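# Unclip stand-up pouch, set clip aside, open pouch

## Task

Remove the spring clip from the zip-lock stand-up pouch and set it on the table at a good distance from the pouch. Then spread the pouch open so its mouth holds itself close to fully wide without help. At the end the pouch must stand upright without leaning, its entire base resting on the table, and its zip must not be noticeably pressed down or drooping. No loose object may touch either the pouch or the clip.

## Robot and tools

ROBOT. Two arms, left_arm and right_arm, each with a two-finger gripper. Each arm sits on a tilted plate fixed to a shared metal frame behind them. For clearance warnings, a plate and its half of the frame count as part of that arm. Calibrated base poses in the scene frame: left_arm (+0.021, +0.298, +0.271) m, quat_wxyz (+0.998, -0.056, +0.026, -0.026); right_arm (-0.005, -0.302, +0.271) m, quat_wxyz (+0.998, +0.058, +0.023, -0.030). Joint ranges in rad, base to gripper: waist -2.618 to 3.054, shoulder 0 to 3.142, elbow 0 to 3.142 (fully straight at 2.901), wrist pitch -1.571 to 1.571, wrist yaw -1.571 to 1.571, wrist roll -2.094 to 2.094.

FRAME. One scene frame for everything. Origin at table-top height, halfway between the arms' nominal bases. +z up, +x forward over the table, +y toward left_arm. Arm names do not match left/right in images. The gripper's fingers extend along its own +z and close along its own y. end_effector_position is the point between the pads, roughly 1 cm short of the fingertips. Reported hand positions can be off, more so at long reach.

THE 16-NUMBER ROW. Every motion command uses rows of 16 numbers, both arms always included: left_arm x, y, z, qw, qx, qy, qz, opening, then right_arm in the same order. x, y, z are an absolute target in metres and the quaternion an absolute target orientation (w first), both in the scene frame, so each arm half is a pose, not an offset. Opening runs -1 (closed) to +1 (fully open, 0.094 m); it is an absolute finger setting.

execute_actions(actions, cameras). actions is a list of actions; each action is a list of 1 to 15 rows, one row per 1/30 s step, the last row held until 15 steps are filled. An empty list just returns state and images. An action is rejected for both arms if a target lies more than 0.6 m from that gripper's current position along any of the gripper's own axes; a malformed action, or a first action failing this check against the last reported state, rejects the whole call. Each step the controller limits the command to 100 mm and 20 degrees from the measured pose, so one action may fall short; the result's Hand target line shows where each arm is actually headed, and you send the remainder next. To hold an orientation, repeat the same quaternion rather than copying the drifted reported one. To park an idle arm that touches nothing, resend its last reported whole pose and desired opening every call. Commanding the measured pose relaxes a press.

move(target, speed, blend, opening_speed, blocking, cameras). Straight-line paths from each Hand target to the poses in target: one 16-number row, or up to 15 rows differing only in poses (waypoints sharing a 10 s budget). speed: m/s per arm, 0.002 to 0.5, default 0.25, rotation capped at twice that in rad/s; one value or one per waypoint. blend: corner rounding radius in m, one value or per waypoint, default 0. opening_speed: rate of the finger command per second on the -1..1 scale, at least 0.2; otherwise the opening is sent immediately. blocking=false returns after about 0.5 s while motion continues; execute_actions is refused until a result shows the move ended (use wait or stop); a new move replaces the current one. Paths ignore obstacles and the other arm; fast moves lag, stray and hit harder, and targets set beyond a contact push harder. The result adds a move: line: done, off_target, moving, held or fault, plus limits (paced = pose clipped, held = steps withheld). Done means at rest within 10 mm and 2 degrees; neither done nor off_target tells you about contact.

wait(seconds 0 to 10) lets time pass with commands held; a running move continues. stop() brakes the running move; it needs braking room.

zoom_image(camera, region): camera is cam_head_left, cam_head_right, cam_high, cam_left_wrist or cam_right_wrist; region [x0, y0, x1, y1] in pixels of its latest image (896x504, origin top-left), no more than 504x504.

finished_scene(scene, check): scene is the number of the scene being ended; check lists, per condition, what images and readings show, what they cannot show, and how it could still fail. The first call only registers the check so you can inspect and fix; the second call ends the scene irreversibly.

RESULT LINES. pose unreachable: the clearance check withheld that arm's command (it does not guard gripper against gripper). grip_measured: finger opening on the command scale, reading up to about 1.6 mm wide when empty; when squeezing a hard part it reads up to 3 mm below the part. Grip is light just under first-touch reading; about 0.11 below it the force limit (roughly 50 to 62 N per pad) applies; soft items get crushed deeper. Release by commanding well above grip_measured. Joint torques include gravity, have fixed offsets and noise, and joints 1 to 3 wrap at ±28 N m. Resting about 1 cm off target in free air is normal. A wrist near the first joint's axis can make the arm swing.

MOTOR HEAT. Holding loads, stretched arms or pushing at unreachable poses heats motors, even while you think. MOTOR HOT at 75 °C; at 90 °C the arm folds and idles for the rest of the scene; at 100 °C it goes limp.

AVOID. Dropping anything, releasing moving parts, slams, hard hits and heavy pushes, any arm collision with the other (can fail the scene), and anything leaving the table. Occasional external tugs or pushes may happen. Lay the clip down gently, far from the pouch.

Each tool is called after "Request:" as name(argument=value, ...) on one line, values as JSON.

## Session

Request:
execute_actions(actions=[])

Scene clock: 0.00 s.
left_arm: end_effector_position=(+0.5415, +0.5616, +0.2214) grip_measured=+1.000 end_effector_quat_wxyz=(+0.732, +0.140, +0.664, +0.060) | right_arm: end_effector_position=(+0.3431, -0.5173, +0.3181) grip_measured=+1.000 end_effector_quat_wxyz=(+0.407, -0.101, +0.812, +0.406)
Joint positions: left_arm=[0.748 2.824 1.472 1.529 0.824 0.277 0.094] | right_arm=[-0.89 2.358 1.767 -1.491 -1.099 -1.588 0.094]
Joint velocities: left_arm=[0.002 -0.007 0.002 0.022 0.051 -0.051 0] | right_arm=[-0.012 -0.012 -0.002 0.051 -0.051 0.022 0]
Joint torques (N m): no reading
Motor temperatures (°C): left_arm=[28 36 37 40 27 26 31] | right_arm=[27 38 40 40 26 27 25]
Heat: left arm: 40 °C; right arm: 40 °C.
Hand target: left_arm +0.5435, +0.5623, +0.2264; +0.734, +0.142, +0.661, +0.062 | right_arm +0.3461, -0.5192, +0.3236; +0.417, -0.104, +0.809, +0.401
Tool commands: left_gripper/opening=+1.0 right_gripper/opening=+1.0

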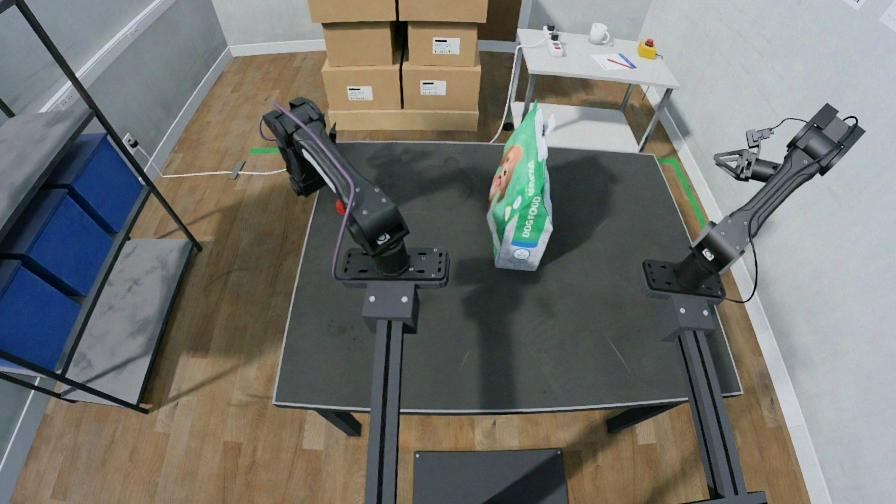

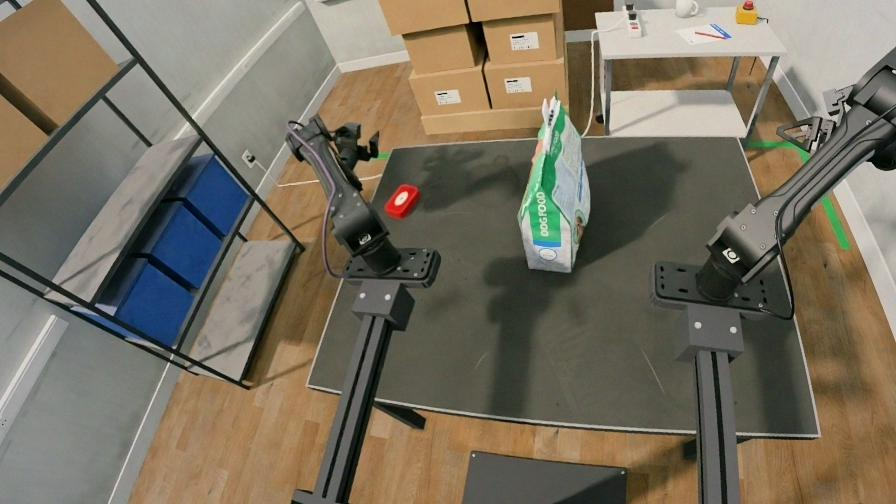

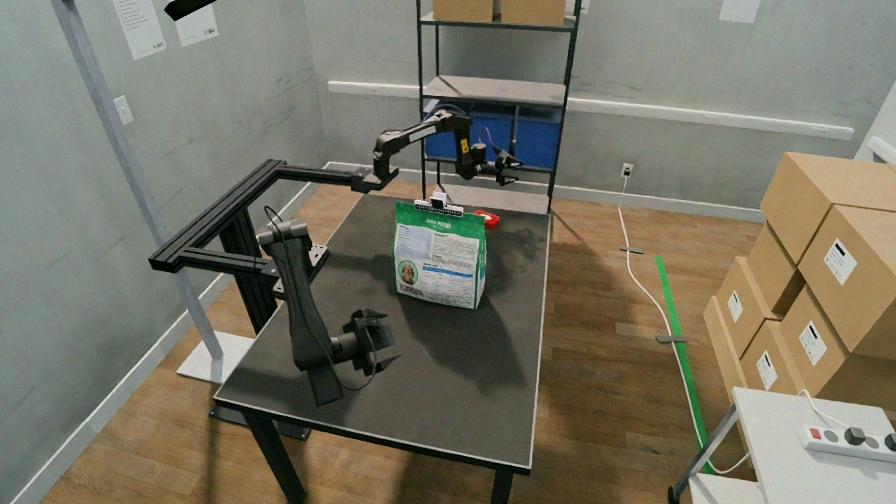

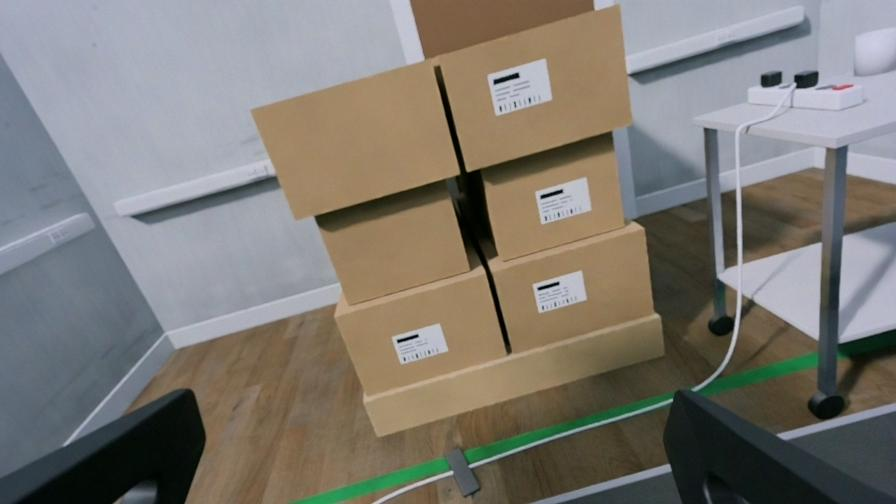

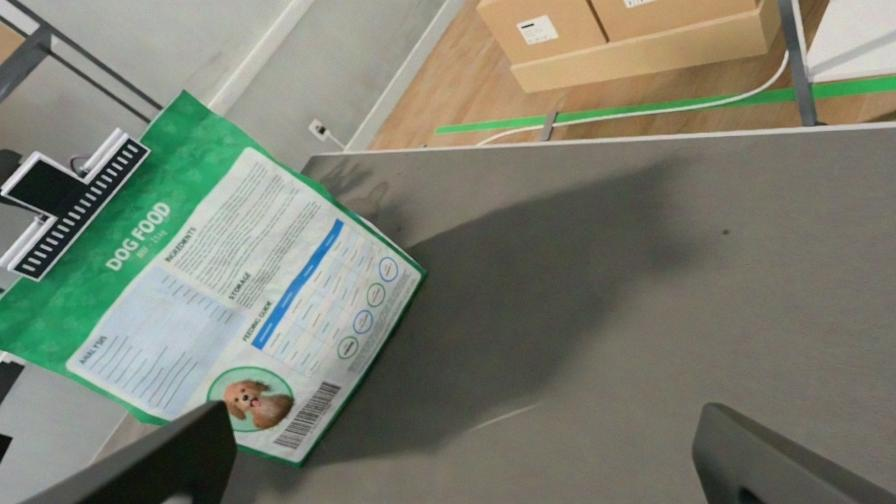

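Request:
zoom_image(camera="cam_high", region=[370, 170, 540, 330])

Request:
zoom_image(camera="cam_head_left", region=[420, 70, 660, 290])

Request:
zoom_image(camera="cam_head_right", region=[440, 70, 680, 290])

Request:
zoom_image(camera="cam_right_wrist", region=[0, 80, 440, 480])

Scaled by 2.965 from the camera's 896x504 image, which has a finer 1280x720 frame.

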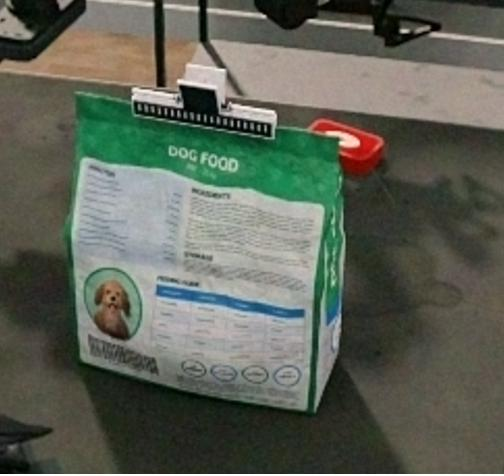

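Scaled by 2.100 from the camera's 896x504 image, which has a finer 1280x720 frame.

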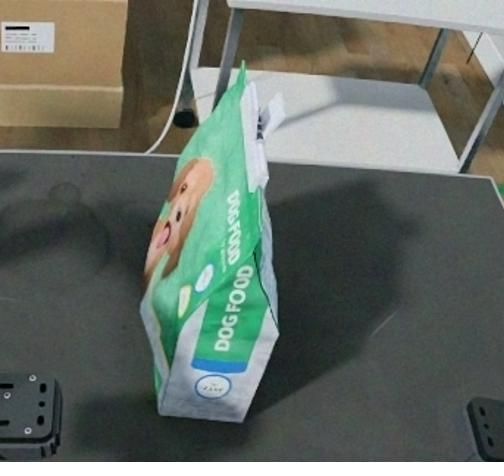

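Scaled by 2.100 from the camera's 896x504 image, which has a finer 1280x720 frame.

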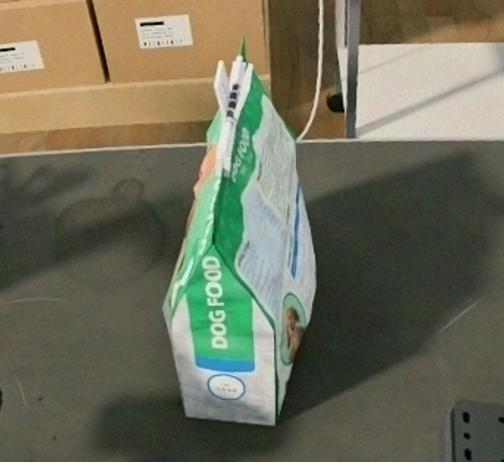

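Scaled by 1.145 from the camera's 896x504 image, which has a finer 1280x720 frame.

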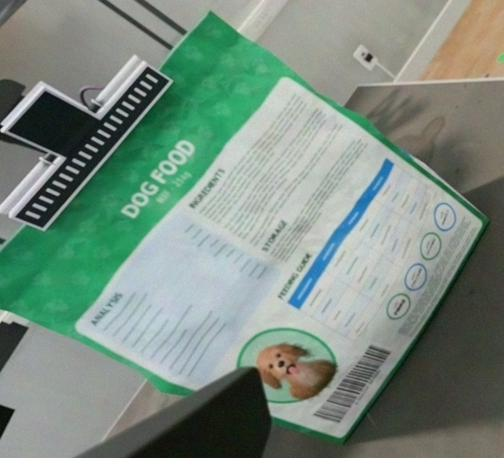

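Request:
move(target=[0.5435,0.5623,0.2264,0.734,0.142,0.661,0.062,1,0.31,-0.517,0.42,0.407,-0.101,0.812,0.406,1])

Request:
move(target=[0.5435,0.5623,0.2264,0.734,0.142,0.661,0.062,1,0.25,-0.627,0.42,0.407,-0.101,0.812,0.406,1])

Scene clock: 3.40 s.
left_arm: end_effector_position=(+0.5415, +0.5616, +0.2214) grip_measured=+1.000 end_effector_quat_wxyz=(+0.732, +0.140, +0.664, +0.060) | right_arm: end_effector_position=(+0.3111, -0.5180, +0.4198) grip_measured=+1.000 end_effector_quat_wxyz=(+0.421, -0.076, +0.831, +0.354)
Joint positions: left_arm=[0.748 2.824 1.472 1.529 0.824 0.277 0.094] | right_arm=[-0.955 2.013 1.664 -1.579 -1.083 -1.487 0.094]
Joint velocities: left_arm=[-0.002 -0.002 -0.002 0.051 -0.037 0.066 0] | right_arm=[0.002 -0.012 0.007 0.051 -0.037 0.081 0]
Joint torques (N m): left_arm=[-0.76 -13.65 3.67 2.01 0 0] | right_arm=[-0.03 -12.27 5 -0.73 -0.51 0.04]
Motor temperatures (°C): left_arm=[28 38 37 41 27 26 31] | right_arm=[27 40 40 40 26 26 25]
Heat: left arm: 41 °C; right arm: 40 °C.
Hand target: left_arm +0.5435, +0.5623, +0.2264; +0.734, +0.142, +0.661, +0.062 | right_arm +0.3100, -0.5174, +0.4201; +0.422, -0.072, +0.830, +0.357
Off the commanded pose: left_arm 0.005 m, 1 deg | right_arm 0.001 m, 7 deg.
joint sent to its limit (right arm) — joint 4 (wrist pitch), lower limit. The joint targets are off in orientation, not in position.
move: off_target (right_arm)

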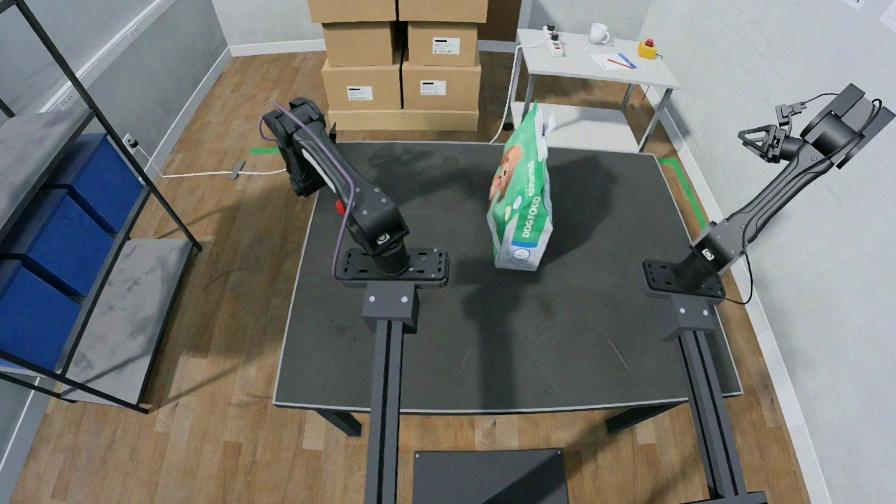

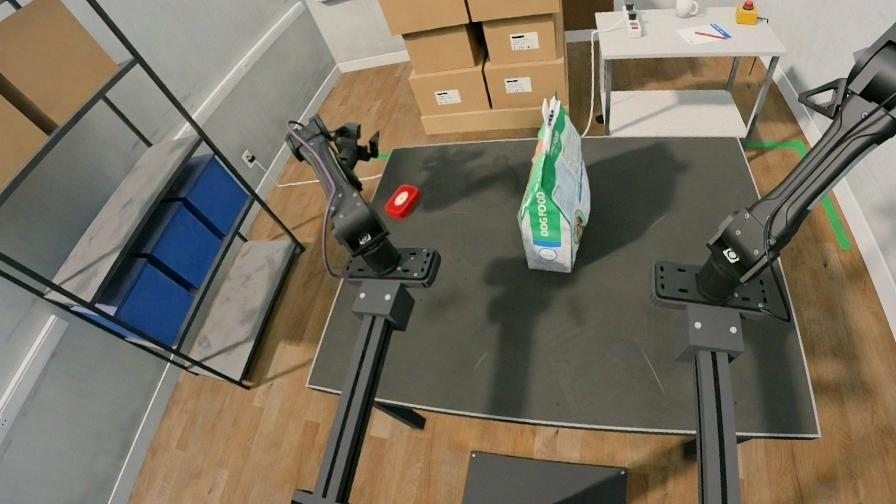

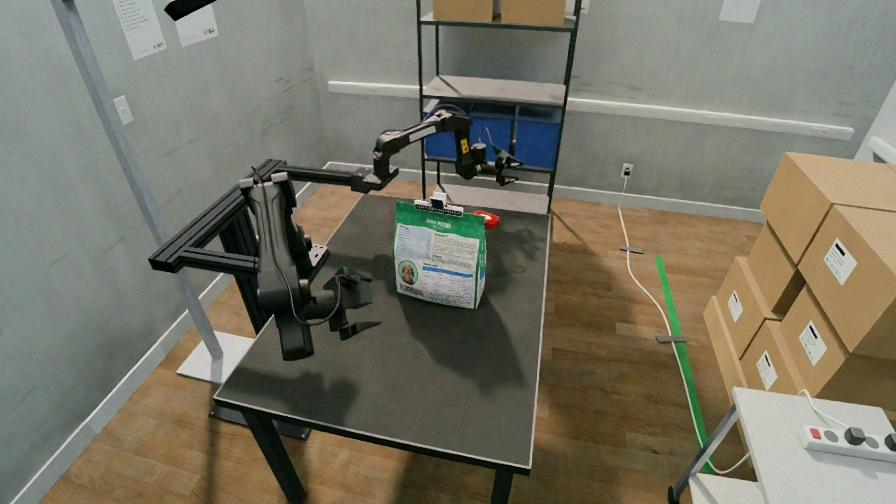

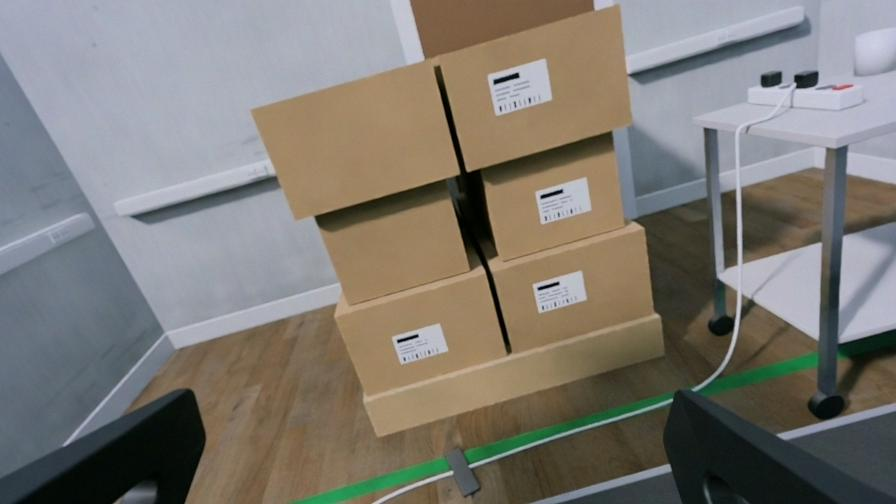

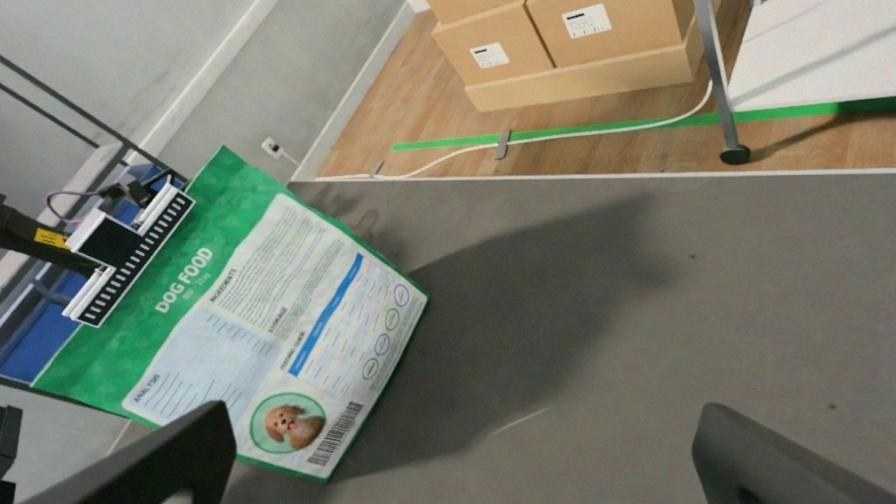

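Scene clock: 4.43 s.
left_arm: end_effector_position=(+0.5415, +0.5616, +0.2214) grip_measured=+1.000 end_effector_quat_wxyz=(+0.732, +0.140, +0.664, +0.060) | right_arm: end_effector_position=(+0.2488, -0.6241, +0.4215) grip_measured=+1.000 end_effector_quat_wxyz=(+0.446, +0.003, +0.863, +0.238)
Joint positions: left_arm=[0.748 2.824 1.472 1.529 0.824 0.277 0.094] | right_arm=[-1.234 2.059 1.829 -1.579 -1.031 -1.494 0.094]
Joint velocities: left_arm=[-0.017 -0.012 -0.007 -0.007 0.081 0.066 0] | right_arm=[-0.017 0.002 -0.022 -0.022 -0.007 -0.007 0]
Joint torques (N m): left_arm=[-0.79 -13.64 3.66 2.01 -0.01 -0.01] | right_arm=[0.23 -11.02 7.97 -0.53 -0.49 -0.03]
Motor temperatures (°C): left_arm=[28 38 37 41 27 26 31] | right_arm=[27 40 41 40 26 26 25]
Heat: left arm: 41 °C; right arm: 41 °C.
Hand target: left_arm +0.5435, +0.5623, +0.2264; +0.734, +0.142, +0.661, +0.062 | right_arm +0.2517, -0.6273, +0.4194; +0.448, -0.001, +0.862, +0.239
Off the commanded pose: left_arm 0.005 m, 1 deg | right_arm 0.004 m, 24 deg; orientation clipped.
joint sent to its limit (right arm) — joint 4 (wrist pitch), lower limit. The joint targets are off in orientation, not in position.
move: off_target (right_arm); limits=paced

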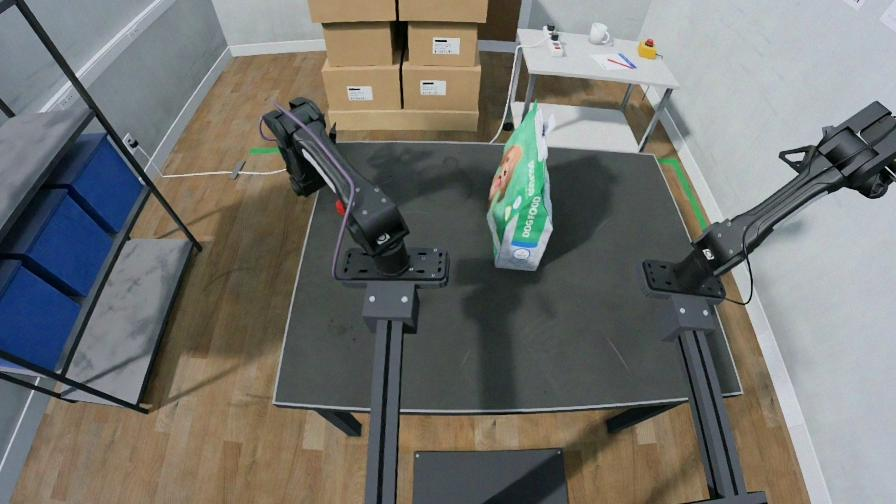

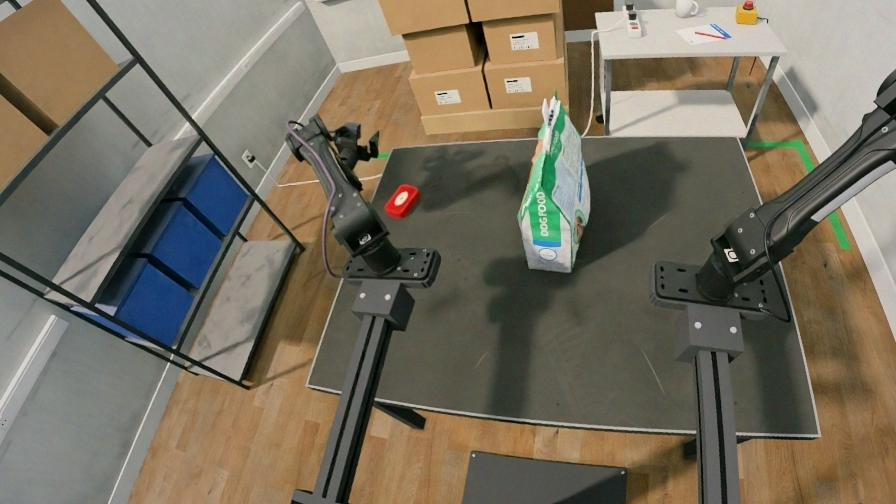

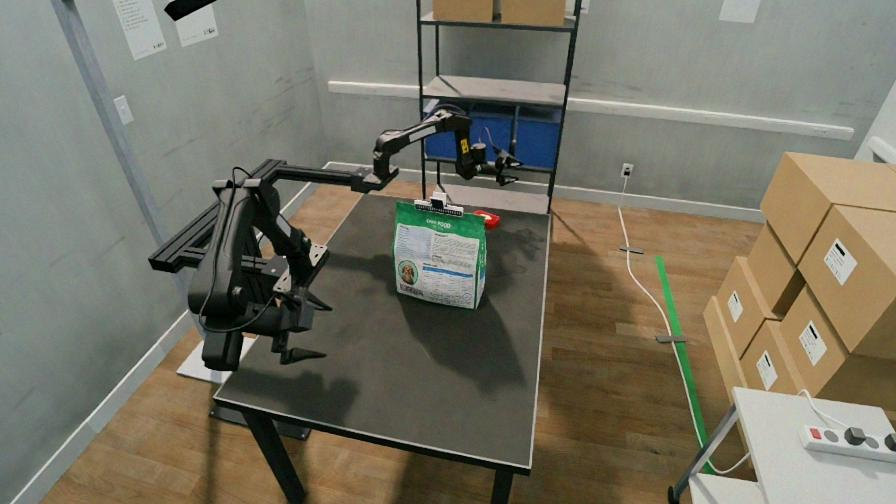

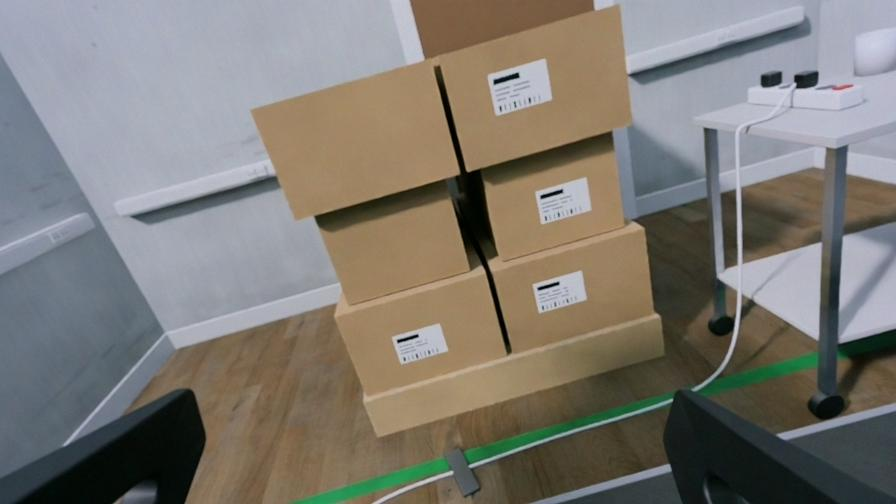

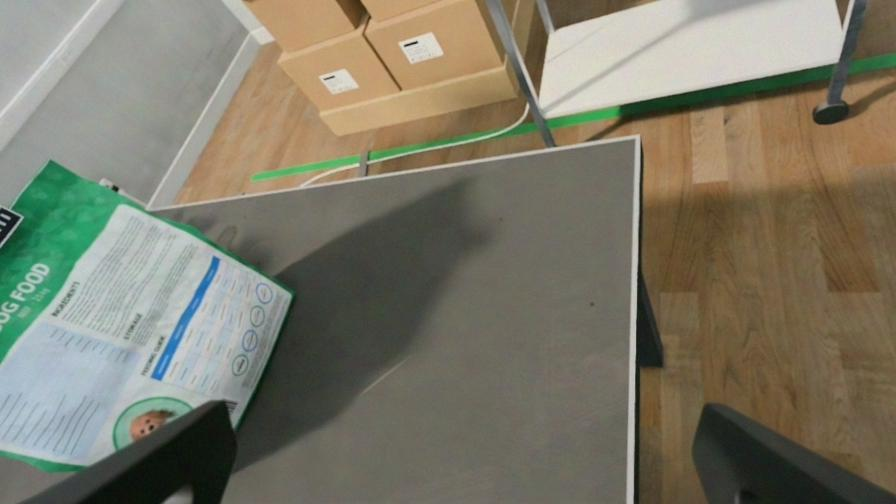

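Request:
move(target=[0.5435,0.5623,0.2264,0.734,0.142,0.661,0.062,1,0.28,-0.36,0.36,0.653,-0.271,0.653,0.271,1], cameras=["cam_right_wrist"])

Request:
move(target=[0.5435,0.5623,0.2264,0.734,0.142,0.661,0.062,1,0.21,-0.43,0.36,0.653,-0.271,0.653,0.271,1], cameras=["cam_right_wrist"])

Scene clock: 7.57 s.
left_arm: end_effector_position=(+0.5415, +0.5616, +0.2214) grip_measured=+1.000 end_effector_quat_wxyz=(+0.732, +0.140, +0.664, +0.060) | right_arm: end_effector_position=(+0.2761, -0.3604, +0.3560) grip_measured=+1.000 end_effector_quat_wxyz=(+0.639, -0.265, +0.673, +0.262)
Joint positions: left_arm=[0.748 2.824 1.472 1.529 0.824 0.277 0.094] | right_arm=[-0.798 1.827 0.736 -0.895 -1.465 -2.09 0.094]
Joint velocities: left_arm=[0.002 -0.012 0.017 -0.051 0.066 -0.037 0] | right_arm=[0.002 0.002 -0.012 -0.037 0.022 -0.022 0]
Joint torques (N m): left_arm=[-0.76 -13.63 3.66 2.01 0 -0.01] | right_arm=[0.62 -7.82 3.03 -0.58 -0.76 -0.02]
Motor temperatures (°C): left_arm=[28 40 37 41 27 26 31] | right_arm=[27 41 41 39 26 26 25]
Heat: left arm: 41 °C; right arm: 41 °C.
Hand target: left_arm +0.5435, +0.5623, +0.2264; +0.734, +0.142, +0.661, +0.062 | right_arm +0.2777, -0.3601, +0.3598; +0.649, -0.263, +0.665, +0.258
Off the commanded pose: left_arm 0.005 m, 1 deg | right_arm 0.006 m, 3 deg.
joint sent to its limit (right arm) — joint 6 (wrist roll), lower limit. The joint targets still meet the commanded pose.
move: off_target (right_arm)
Images, in order (width x height): cam_right_wrist 896x504.

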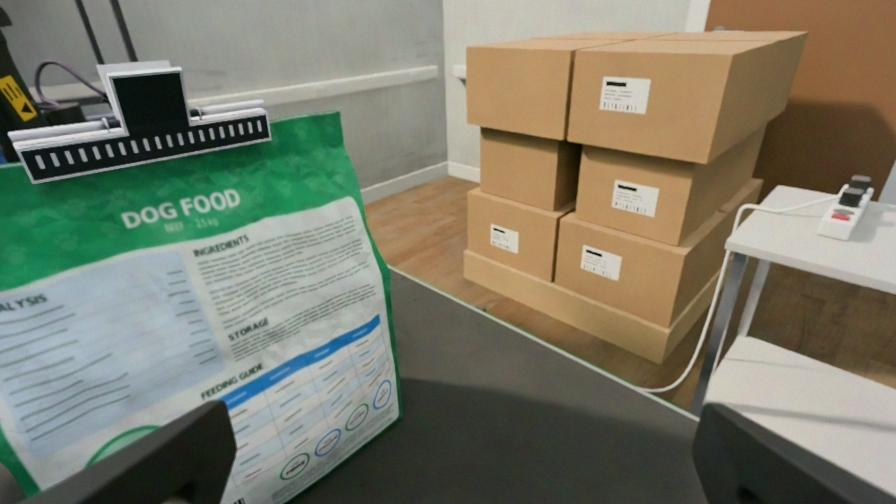

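Scene clock: 9.37 s.
left_arm: end_effector_position=(+0.5415, +0.5616, +0.2214) grip_measured=+1.000 end_effector_quat_wxyz=(+0.732, +0.140, +0.664, +0.060) | right_arm: end_effector_position=(+0.2090, -0.4295, +0.3587) grip_measured=+1.000 end_effector_quat_wxyz=(+0.560, -0.160, +0.793, +0.180)
Joint positions: left_arm=[0.748 2.824 1.472 1.529 0.824 0.277 0.094] | right_arm=[-1.218 1.614 0.73 -1.158 -1.198 -2.09 0.094]
Joint velocities: left_arm=[-0.007 0.002 0.012 0.007 0.007 0.022 0] | right_arm=[-0.007 -0.002 -0.007 -0.037 -0.022 0.007 0]
Joint torques (N m): left_arm=[-0.76 -13.64 3.66 2 0 -0.01] | right_arm=[0.42 -5.68 5.6 -0.99 -0.48 -0.04]
Motor temperatures (°C): left_arm=[28 41 37 41 27 26 31] | right_arm=[27 41 40 39 26 26 24]
Heat: left arm: 41 °C; right arm: 41 °C.
Hand target: left_arm +0.5435, +0.5623, +0.2264; +0.734, +0.142, +0.661, +0.062 | right_arm +0.2108, -0.4311, +0.3605; +0.561, -0.163, +0.791, +0.181
Off the commanded pose: left_arm 0.005 m, 1 deg | right_arm 0.002 m, 25 deg; orientation clipped.
joint sent to its limit (right arm) — joint 6 (wrist roll), lower limit. The joint targets are off in orientation, not in position.
move: off_target (right_arm); limits=paced
Images, in order (width x height): cam_right_wrist 896x504.

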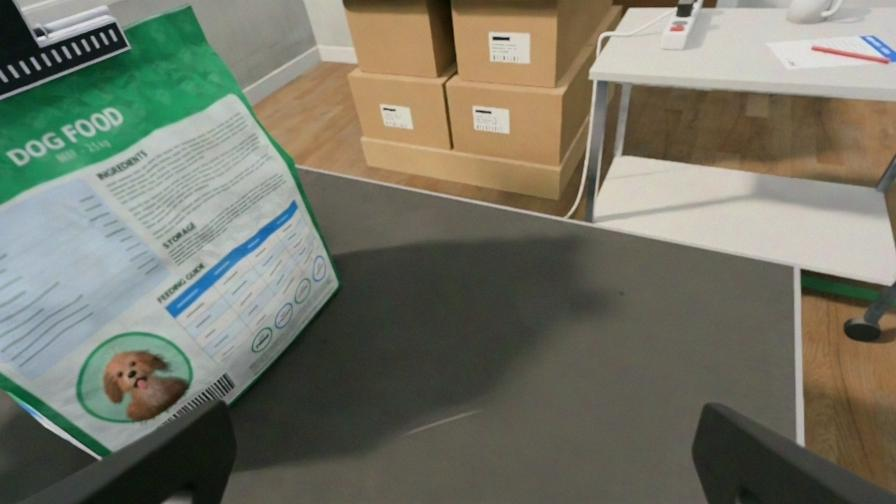

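Request:
move(target=[[0.5435,0.5623,0.2264,0.734,0.142,0.661,0.062,1,0.23,-0.406,0.36,0.639,-0.265,0.673,0.262,1],[0.5435,0.5623,0.2264,0.734,0.142,0.661,0.062,1,0.326,-0.31,0.36,0.639,-0.265,0.673,0.262,1]], cameras=["cam_right_wrist","cam_high"])

Scene clock: 14.93 s.
left_arm: end_effector_position=(+0.5415, +0.5616, +0.2214) grip_measured=+1.000 end_effector_quat_wxyz=(+0.732, +0.140, +0.664, +0.060) | right_arm: end_effector_position=(+0.3283, -0.3117, +0.3642) grip_measured=+1.000 end_effector_quat_wxyz=(+0.646, -0.269, +0.669, +0.251)
Joint positions: left_arm=[0.748 2.824 1.472 1.529 0.824 0.277 0.094] | right_arm=[-0.483 1.754 0.333 1.112 -1.275 -0.424 0.094]
Joint velocities: left_arm=[-0.012 -0.007 -0.012 -0.022 -0.051 -0.007 0] | right_arm=[0.012 -0.012 -0.007 0.007 -0.037 0.051 0]
Joint torques (N m): left_arm=[-0.77 -13.63 3.66 2.01 -0.01 0] | right_arm=[0.98 -5.53 2.86 1.68 -0.2 0.08]
Motor temperatures (°C): left_arm=[28 43 37 42 27 26 31] | right_arm=[27 41 40 39 26 26 24]
Heat: left arm: 43 °C; right arm: 41 °C.
Hand target: left_arm +0.5435, +0.5623, +0.2264; +0.734, +0.142, +0.661, +0.062 | right_arm +0.3266, -0.3080, +0.3591; +0.639, -0.264, +0.674, +0.260
Off the commanded pose: left_arm 0.005 m, 1 deg | right_arm 0.005 m, 2 deg.
move: done
Images, in order (width x height): cam_high 896x504, cam_right_wrist 896x504.

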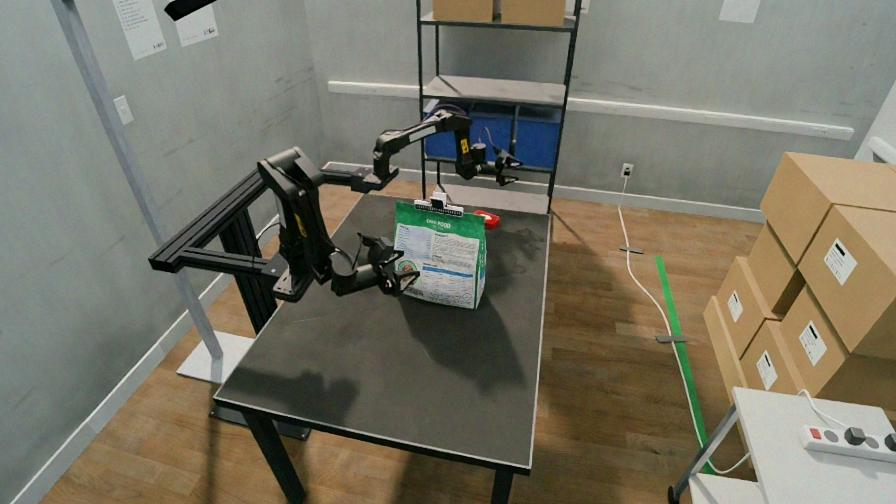

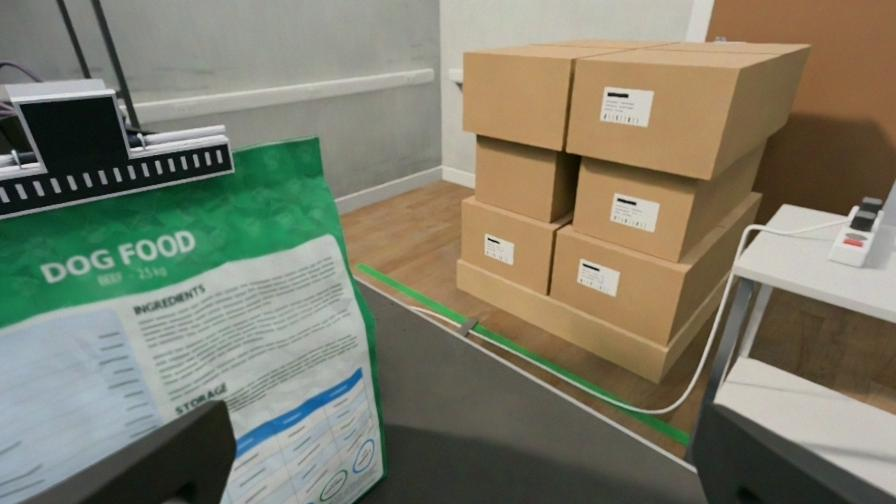

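Request:
move(target=[0.5435,0.5623,0.2264,0.734,0.142,0.661,0.062,1,0.22,-0.2,0.5,0.446,-0.23,0.857,0.12,1], cameras=["cam_right_wrist","cam_head_right","cam_high"])

Scene clock: 19.03 s.
left_arm: end_effector_position=(+0.5415, +0.5616, +0.2214) grip_measured=+1.000 end_effector_quat_wxyz=(+0.732, +0.140, +0.664, +0.060) | right_arm: end_effector_position=(+0.2145, -0.1993, +0.4937) grip_measured=+1.000 end_effector_quat_wxyz=(+0.439, -0.236, +0.859, +0.119)
Joint positions: left_arm=[0.748 2.824 1.472 1.529 0.824 0.277 0.094] | right_arm=[0.746 0.666 0.775 -0.766 0.196 -0.008 0.094]
Joint velocities: left_arm=[-0.012 -0.007 0.002 -0.022 -0.022 0.007 0] | right_arm=[-0.012 -0.002 0.002 -0.022 -0.022 -0.051 0]
Joint torques (N m): left_arm=[-0.76 -13.63 3.67 2.01 -0.01 0] | right_arm=[0.49 0.7 9.57 1.9 0.1 0.08]
Motor temperatures (°C): left_arm=[28 44 37 42 27 26 31] | right_arm=[27 41 40 40 26 26 24]
Heat: left arm: 44 °C; right arm: 41 °C.
Hand target: left_arm +0.5435, +0.5623, +0.2264; +0.734, +0.142, +0.661, +0.062 | right_arm +0.2151, -0.2008, +0.5027; +0.446, -0.231, +0.856, +0.118
Off the commanded pose: left_arm 0.005 m, 1 deg | right_arm 0.008 m, 1 deg.
move: done; limits=paced
Images, in order (width x height): cam_head_right 896x504, cam_high 896x504, cam_right_wrist 896x504.

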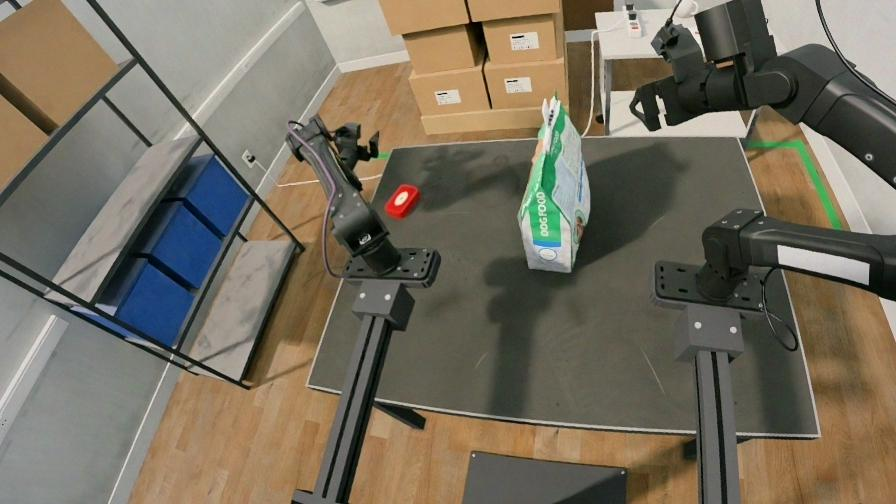

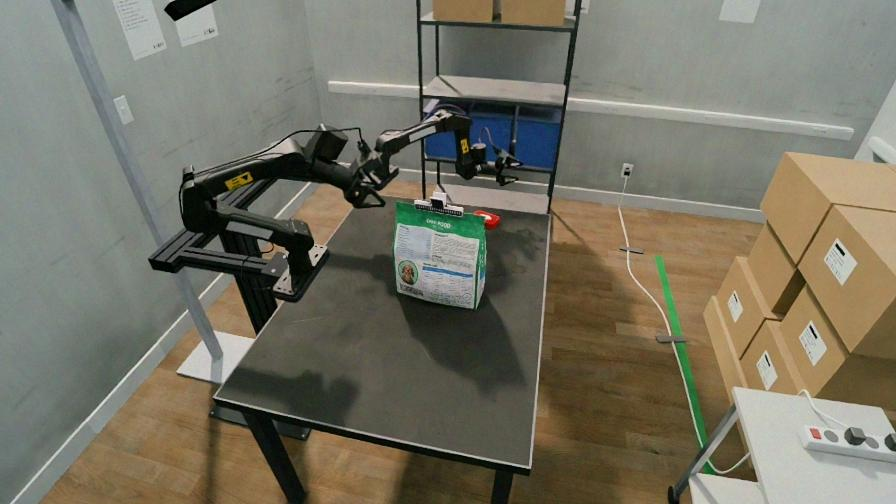

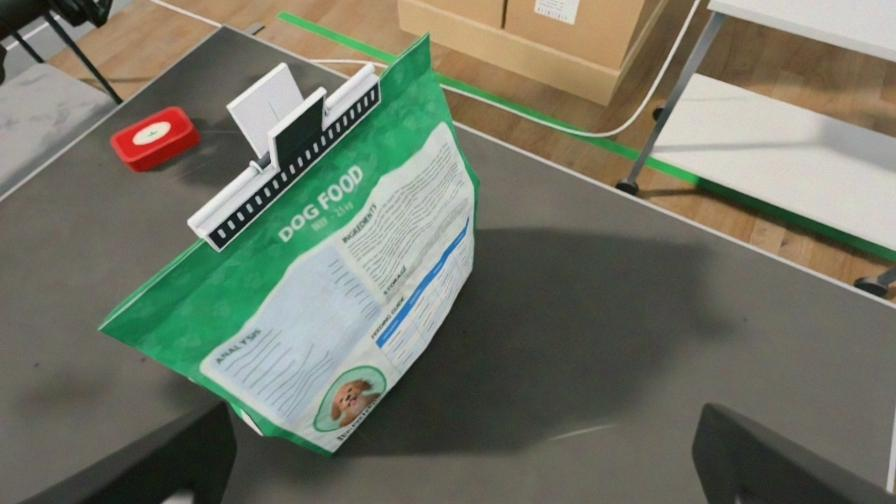

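Request:
zoom_image(camera="cam_right_wrist", region=[90, 20, 500, 350])

Scaled by 1.229 from the camera's 896x504 image, which has a finer 1280x720 frame.

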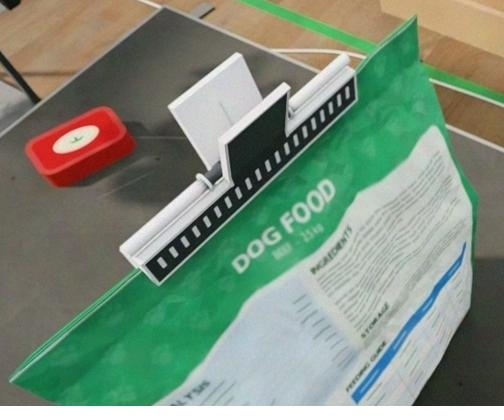

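Request:
move(target=[[0.5435,0.5623,0.2264,0.734,0.142,0.661,0.062,1,0.30,-0.05,0.54,0.174,0,0.985,0,1],[0.5435,0.5623,0.2264,0.734,0.142,0.661,0.062,1,0.32,-0.01,0.50,0.174,0,0.985,0,1]], cameras=["cam_right_wrist","cam_head_right","cam_high"])

Scene clock: 22.87 s.
left_arm: end_effector_position=(+0.5415, +0.5616, +0.2214) grip_measured=+1.000 end_effector_quat_wxyz=(+0.732, +0.140, +0.664, +0.060) | right_arm: end_effector_position=(+0.3195, -0.0098, +0.4914) grip_measured=+1.000 end_effector_quat_wxyz=(+0.177, -0.003, +0.984, +0.000)
Joint positions: left_arm=[0.748 2.824 1.472 1.529 0.824 0.277 0.094] | right_arm=[0.996 2.187 2.34 -1.569 0.386 0.879 0.094]
Joint velocities: left_arm=[0.007 -0.017 -0.002 -0.007 -0.022 -0.051 0] | right_arm=[-0.017 -0.012 0.007 -0.007 -0.051 0.022 0]
Joint torques (N m): left_arm=[-0.73 -13.63 3.64 2 0 -0.01] | right_arm=[1.68 -12.68 8.06 0.58 0.14 0.07]
Motor temperatures (°C): left_arm=[28 45 37 42 27 26 31] | right_arm=[27 41 41 40 26 26 24]
Heat: left arm: 45 °C; right arm: 41 °C.
Hand target: left_arm +0.5435, +0.5623, +0.2264; +0.734, +0.142, +0.661, +0.062 | right_arm +0.3168, -0.0081, +0.4984; +0.181, -0.003, +0.984, +0.006
Off the commanded pose: left_arm 0.005 m, 1 deg | right_arm 0.009 m, 0 deg.
joint sent to its limit (right arm) — joint 4 (wrist pitch), lower limit. The joint targets are off in position, not in orientation.
move: done
Images, in order (width x height): cam_head_right 896x504, cam_high 896x504, cam_right_wrist 896x504.

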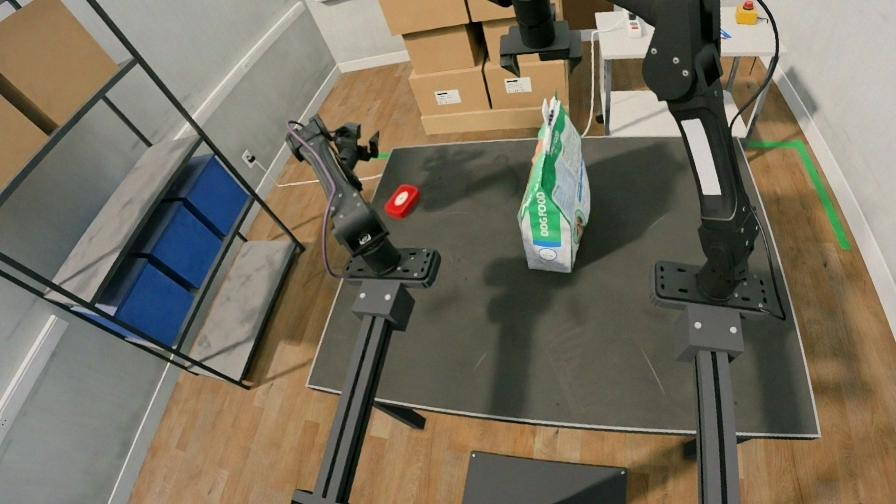

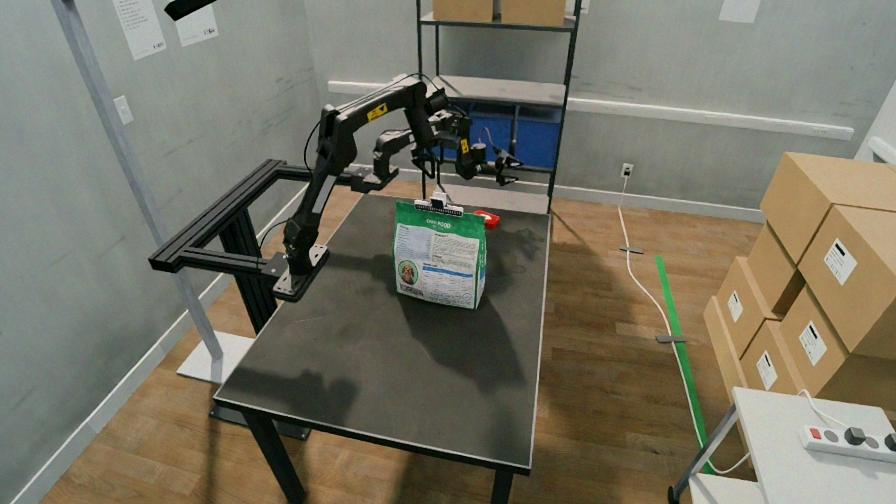

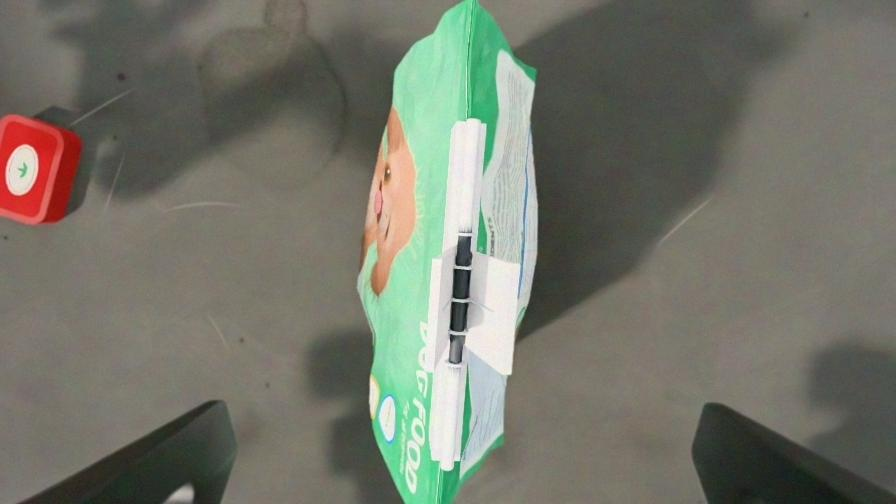

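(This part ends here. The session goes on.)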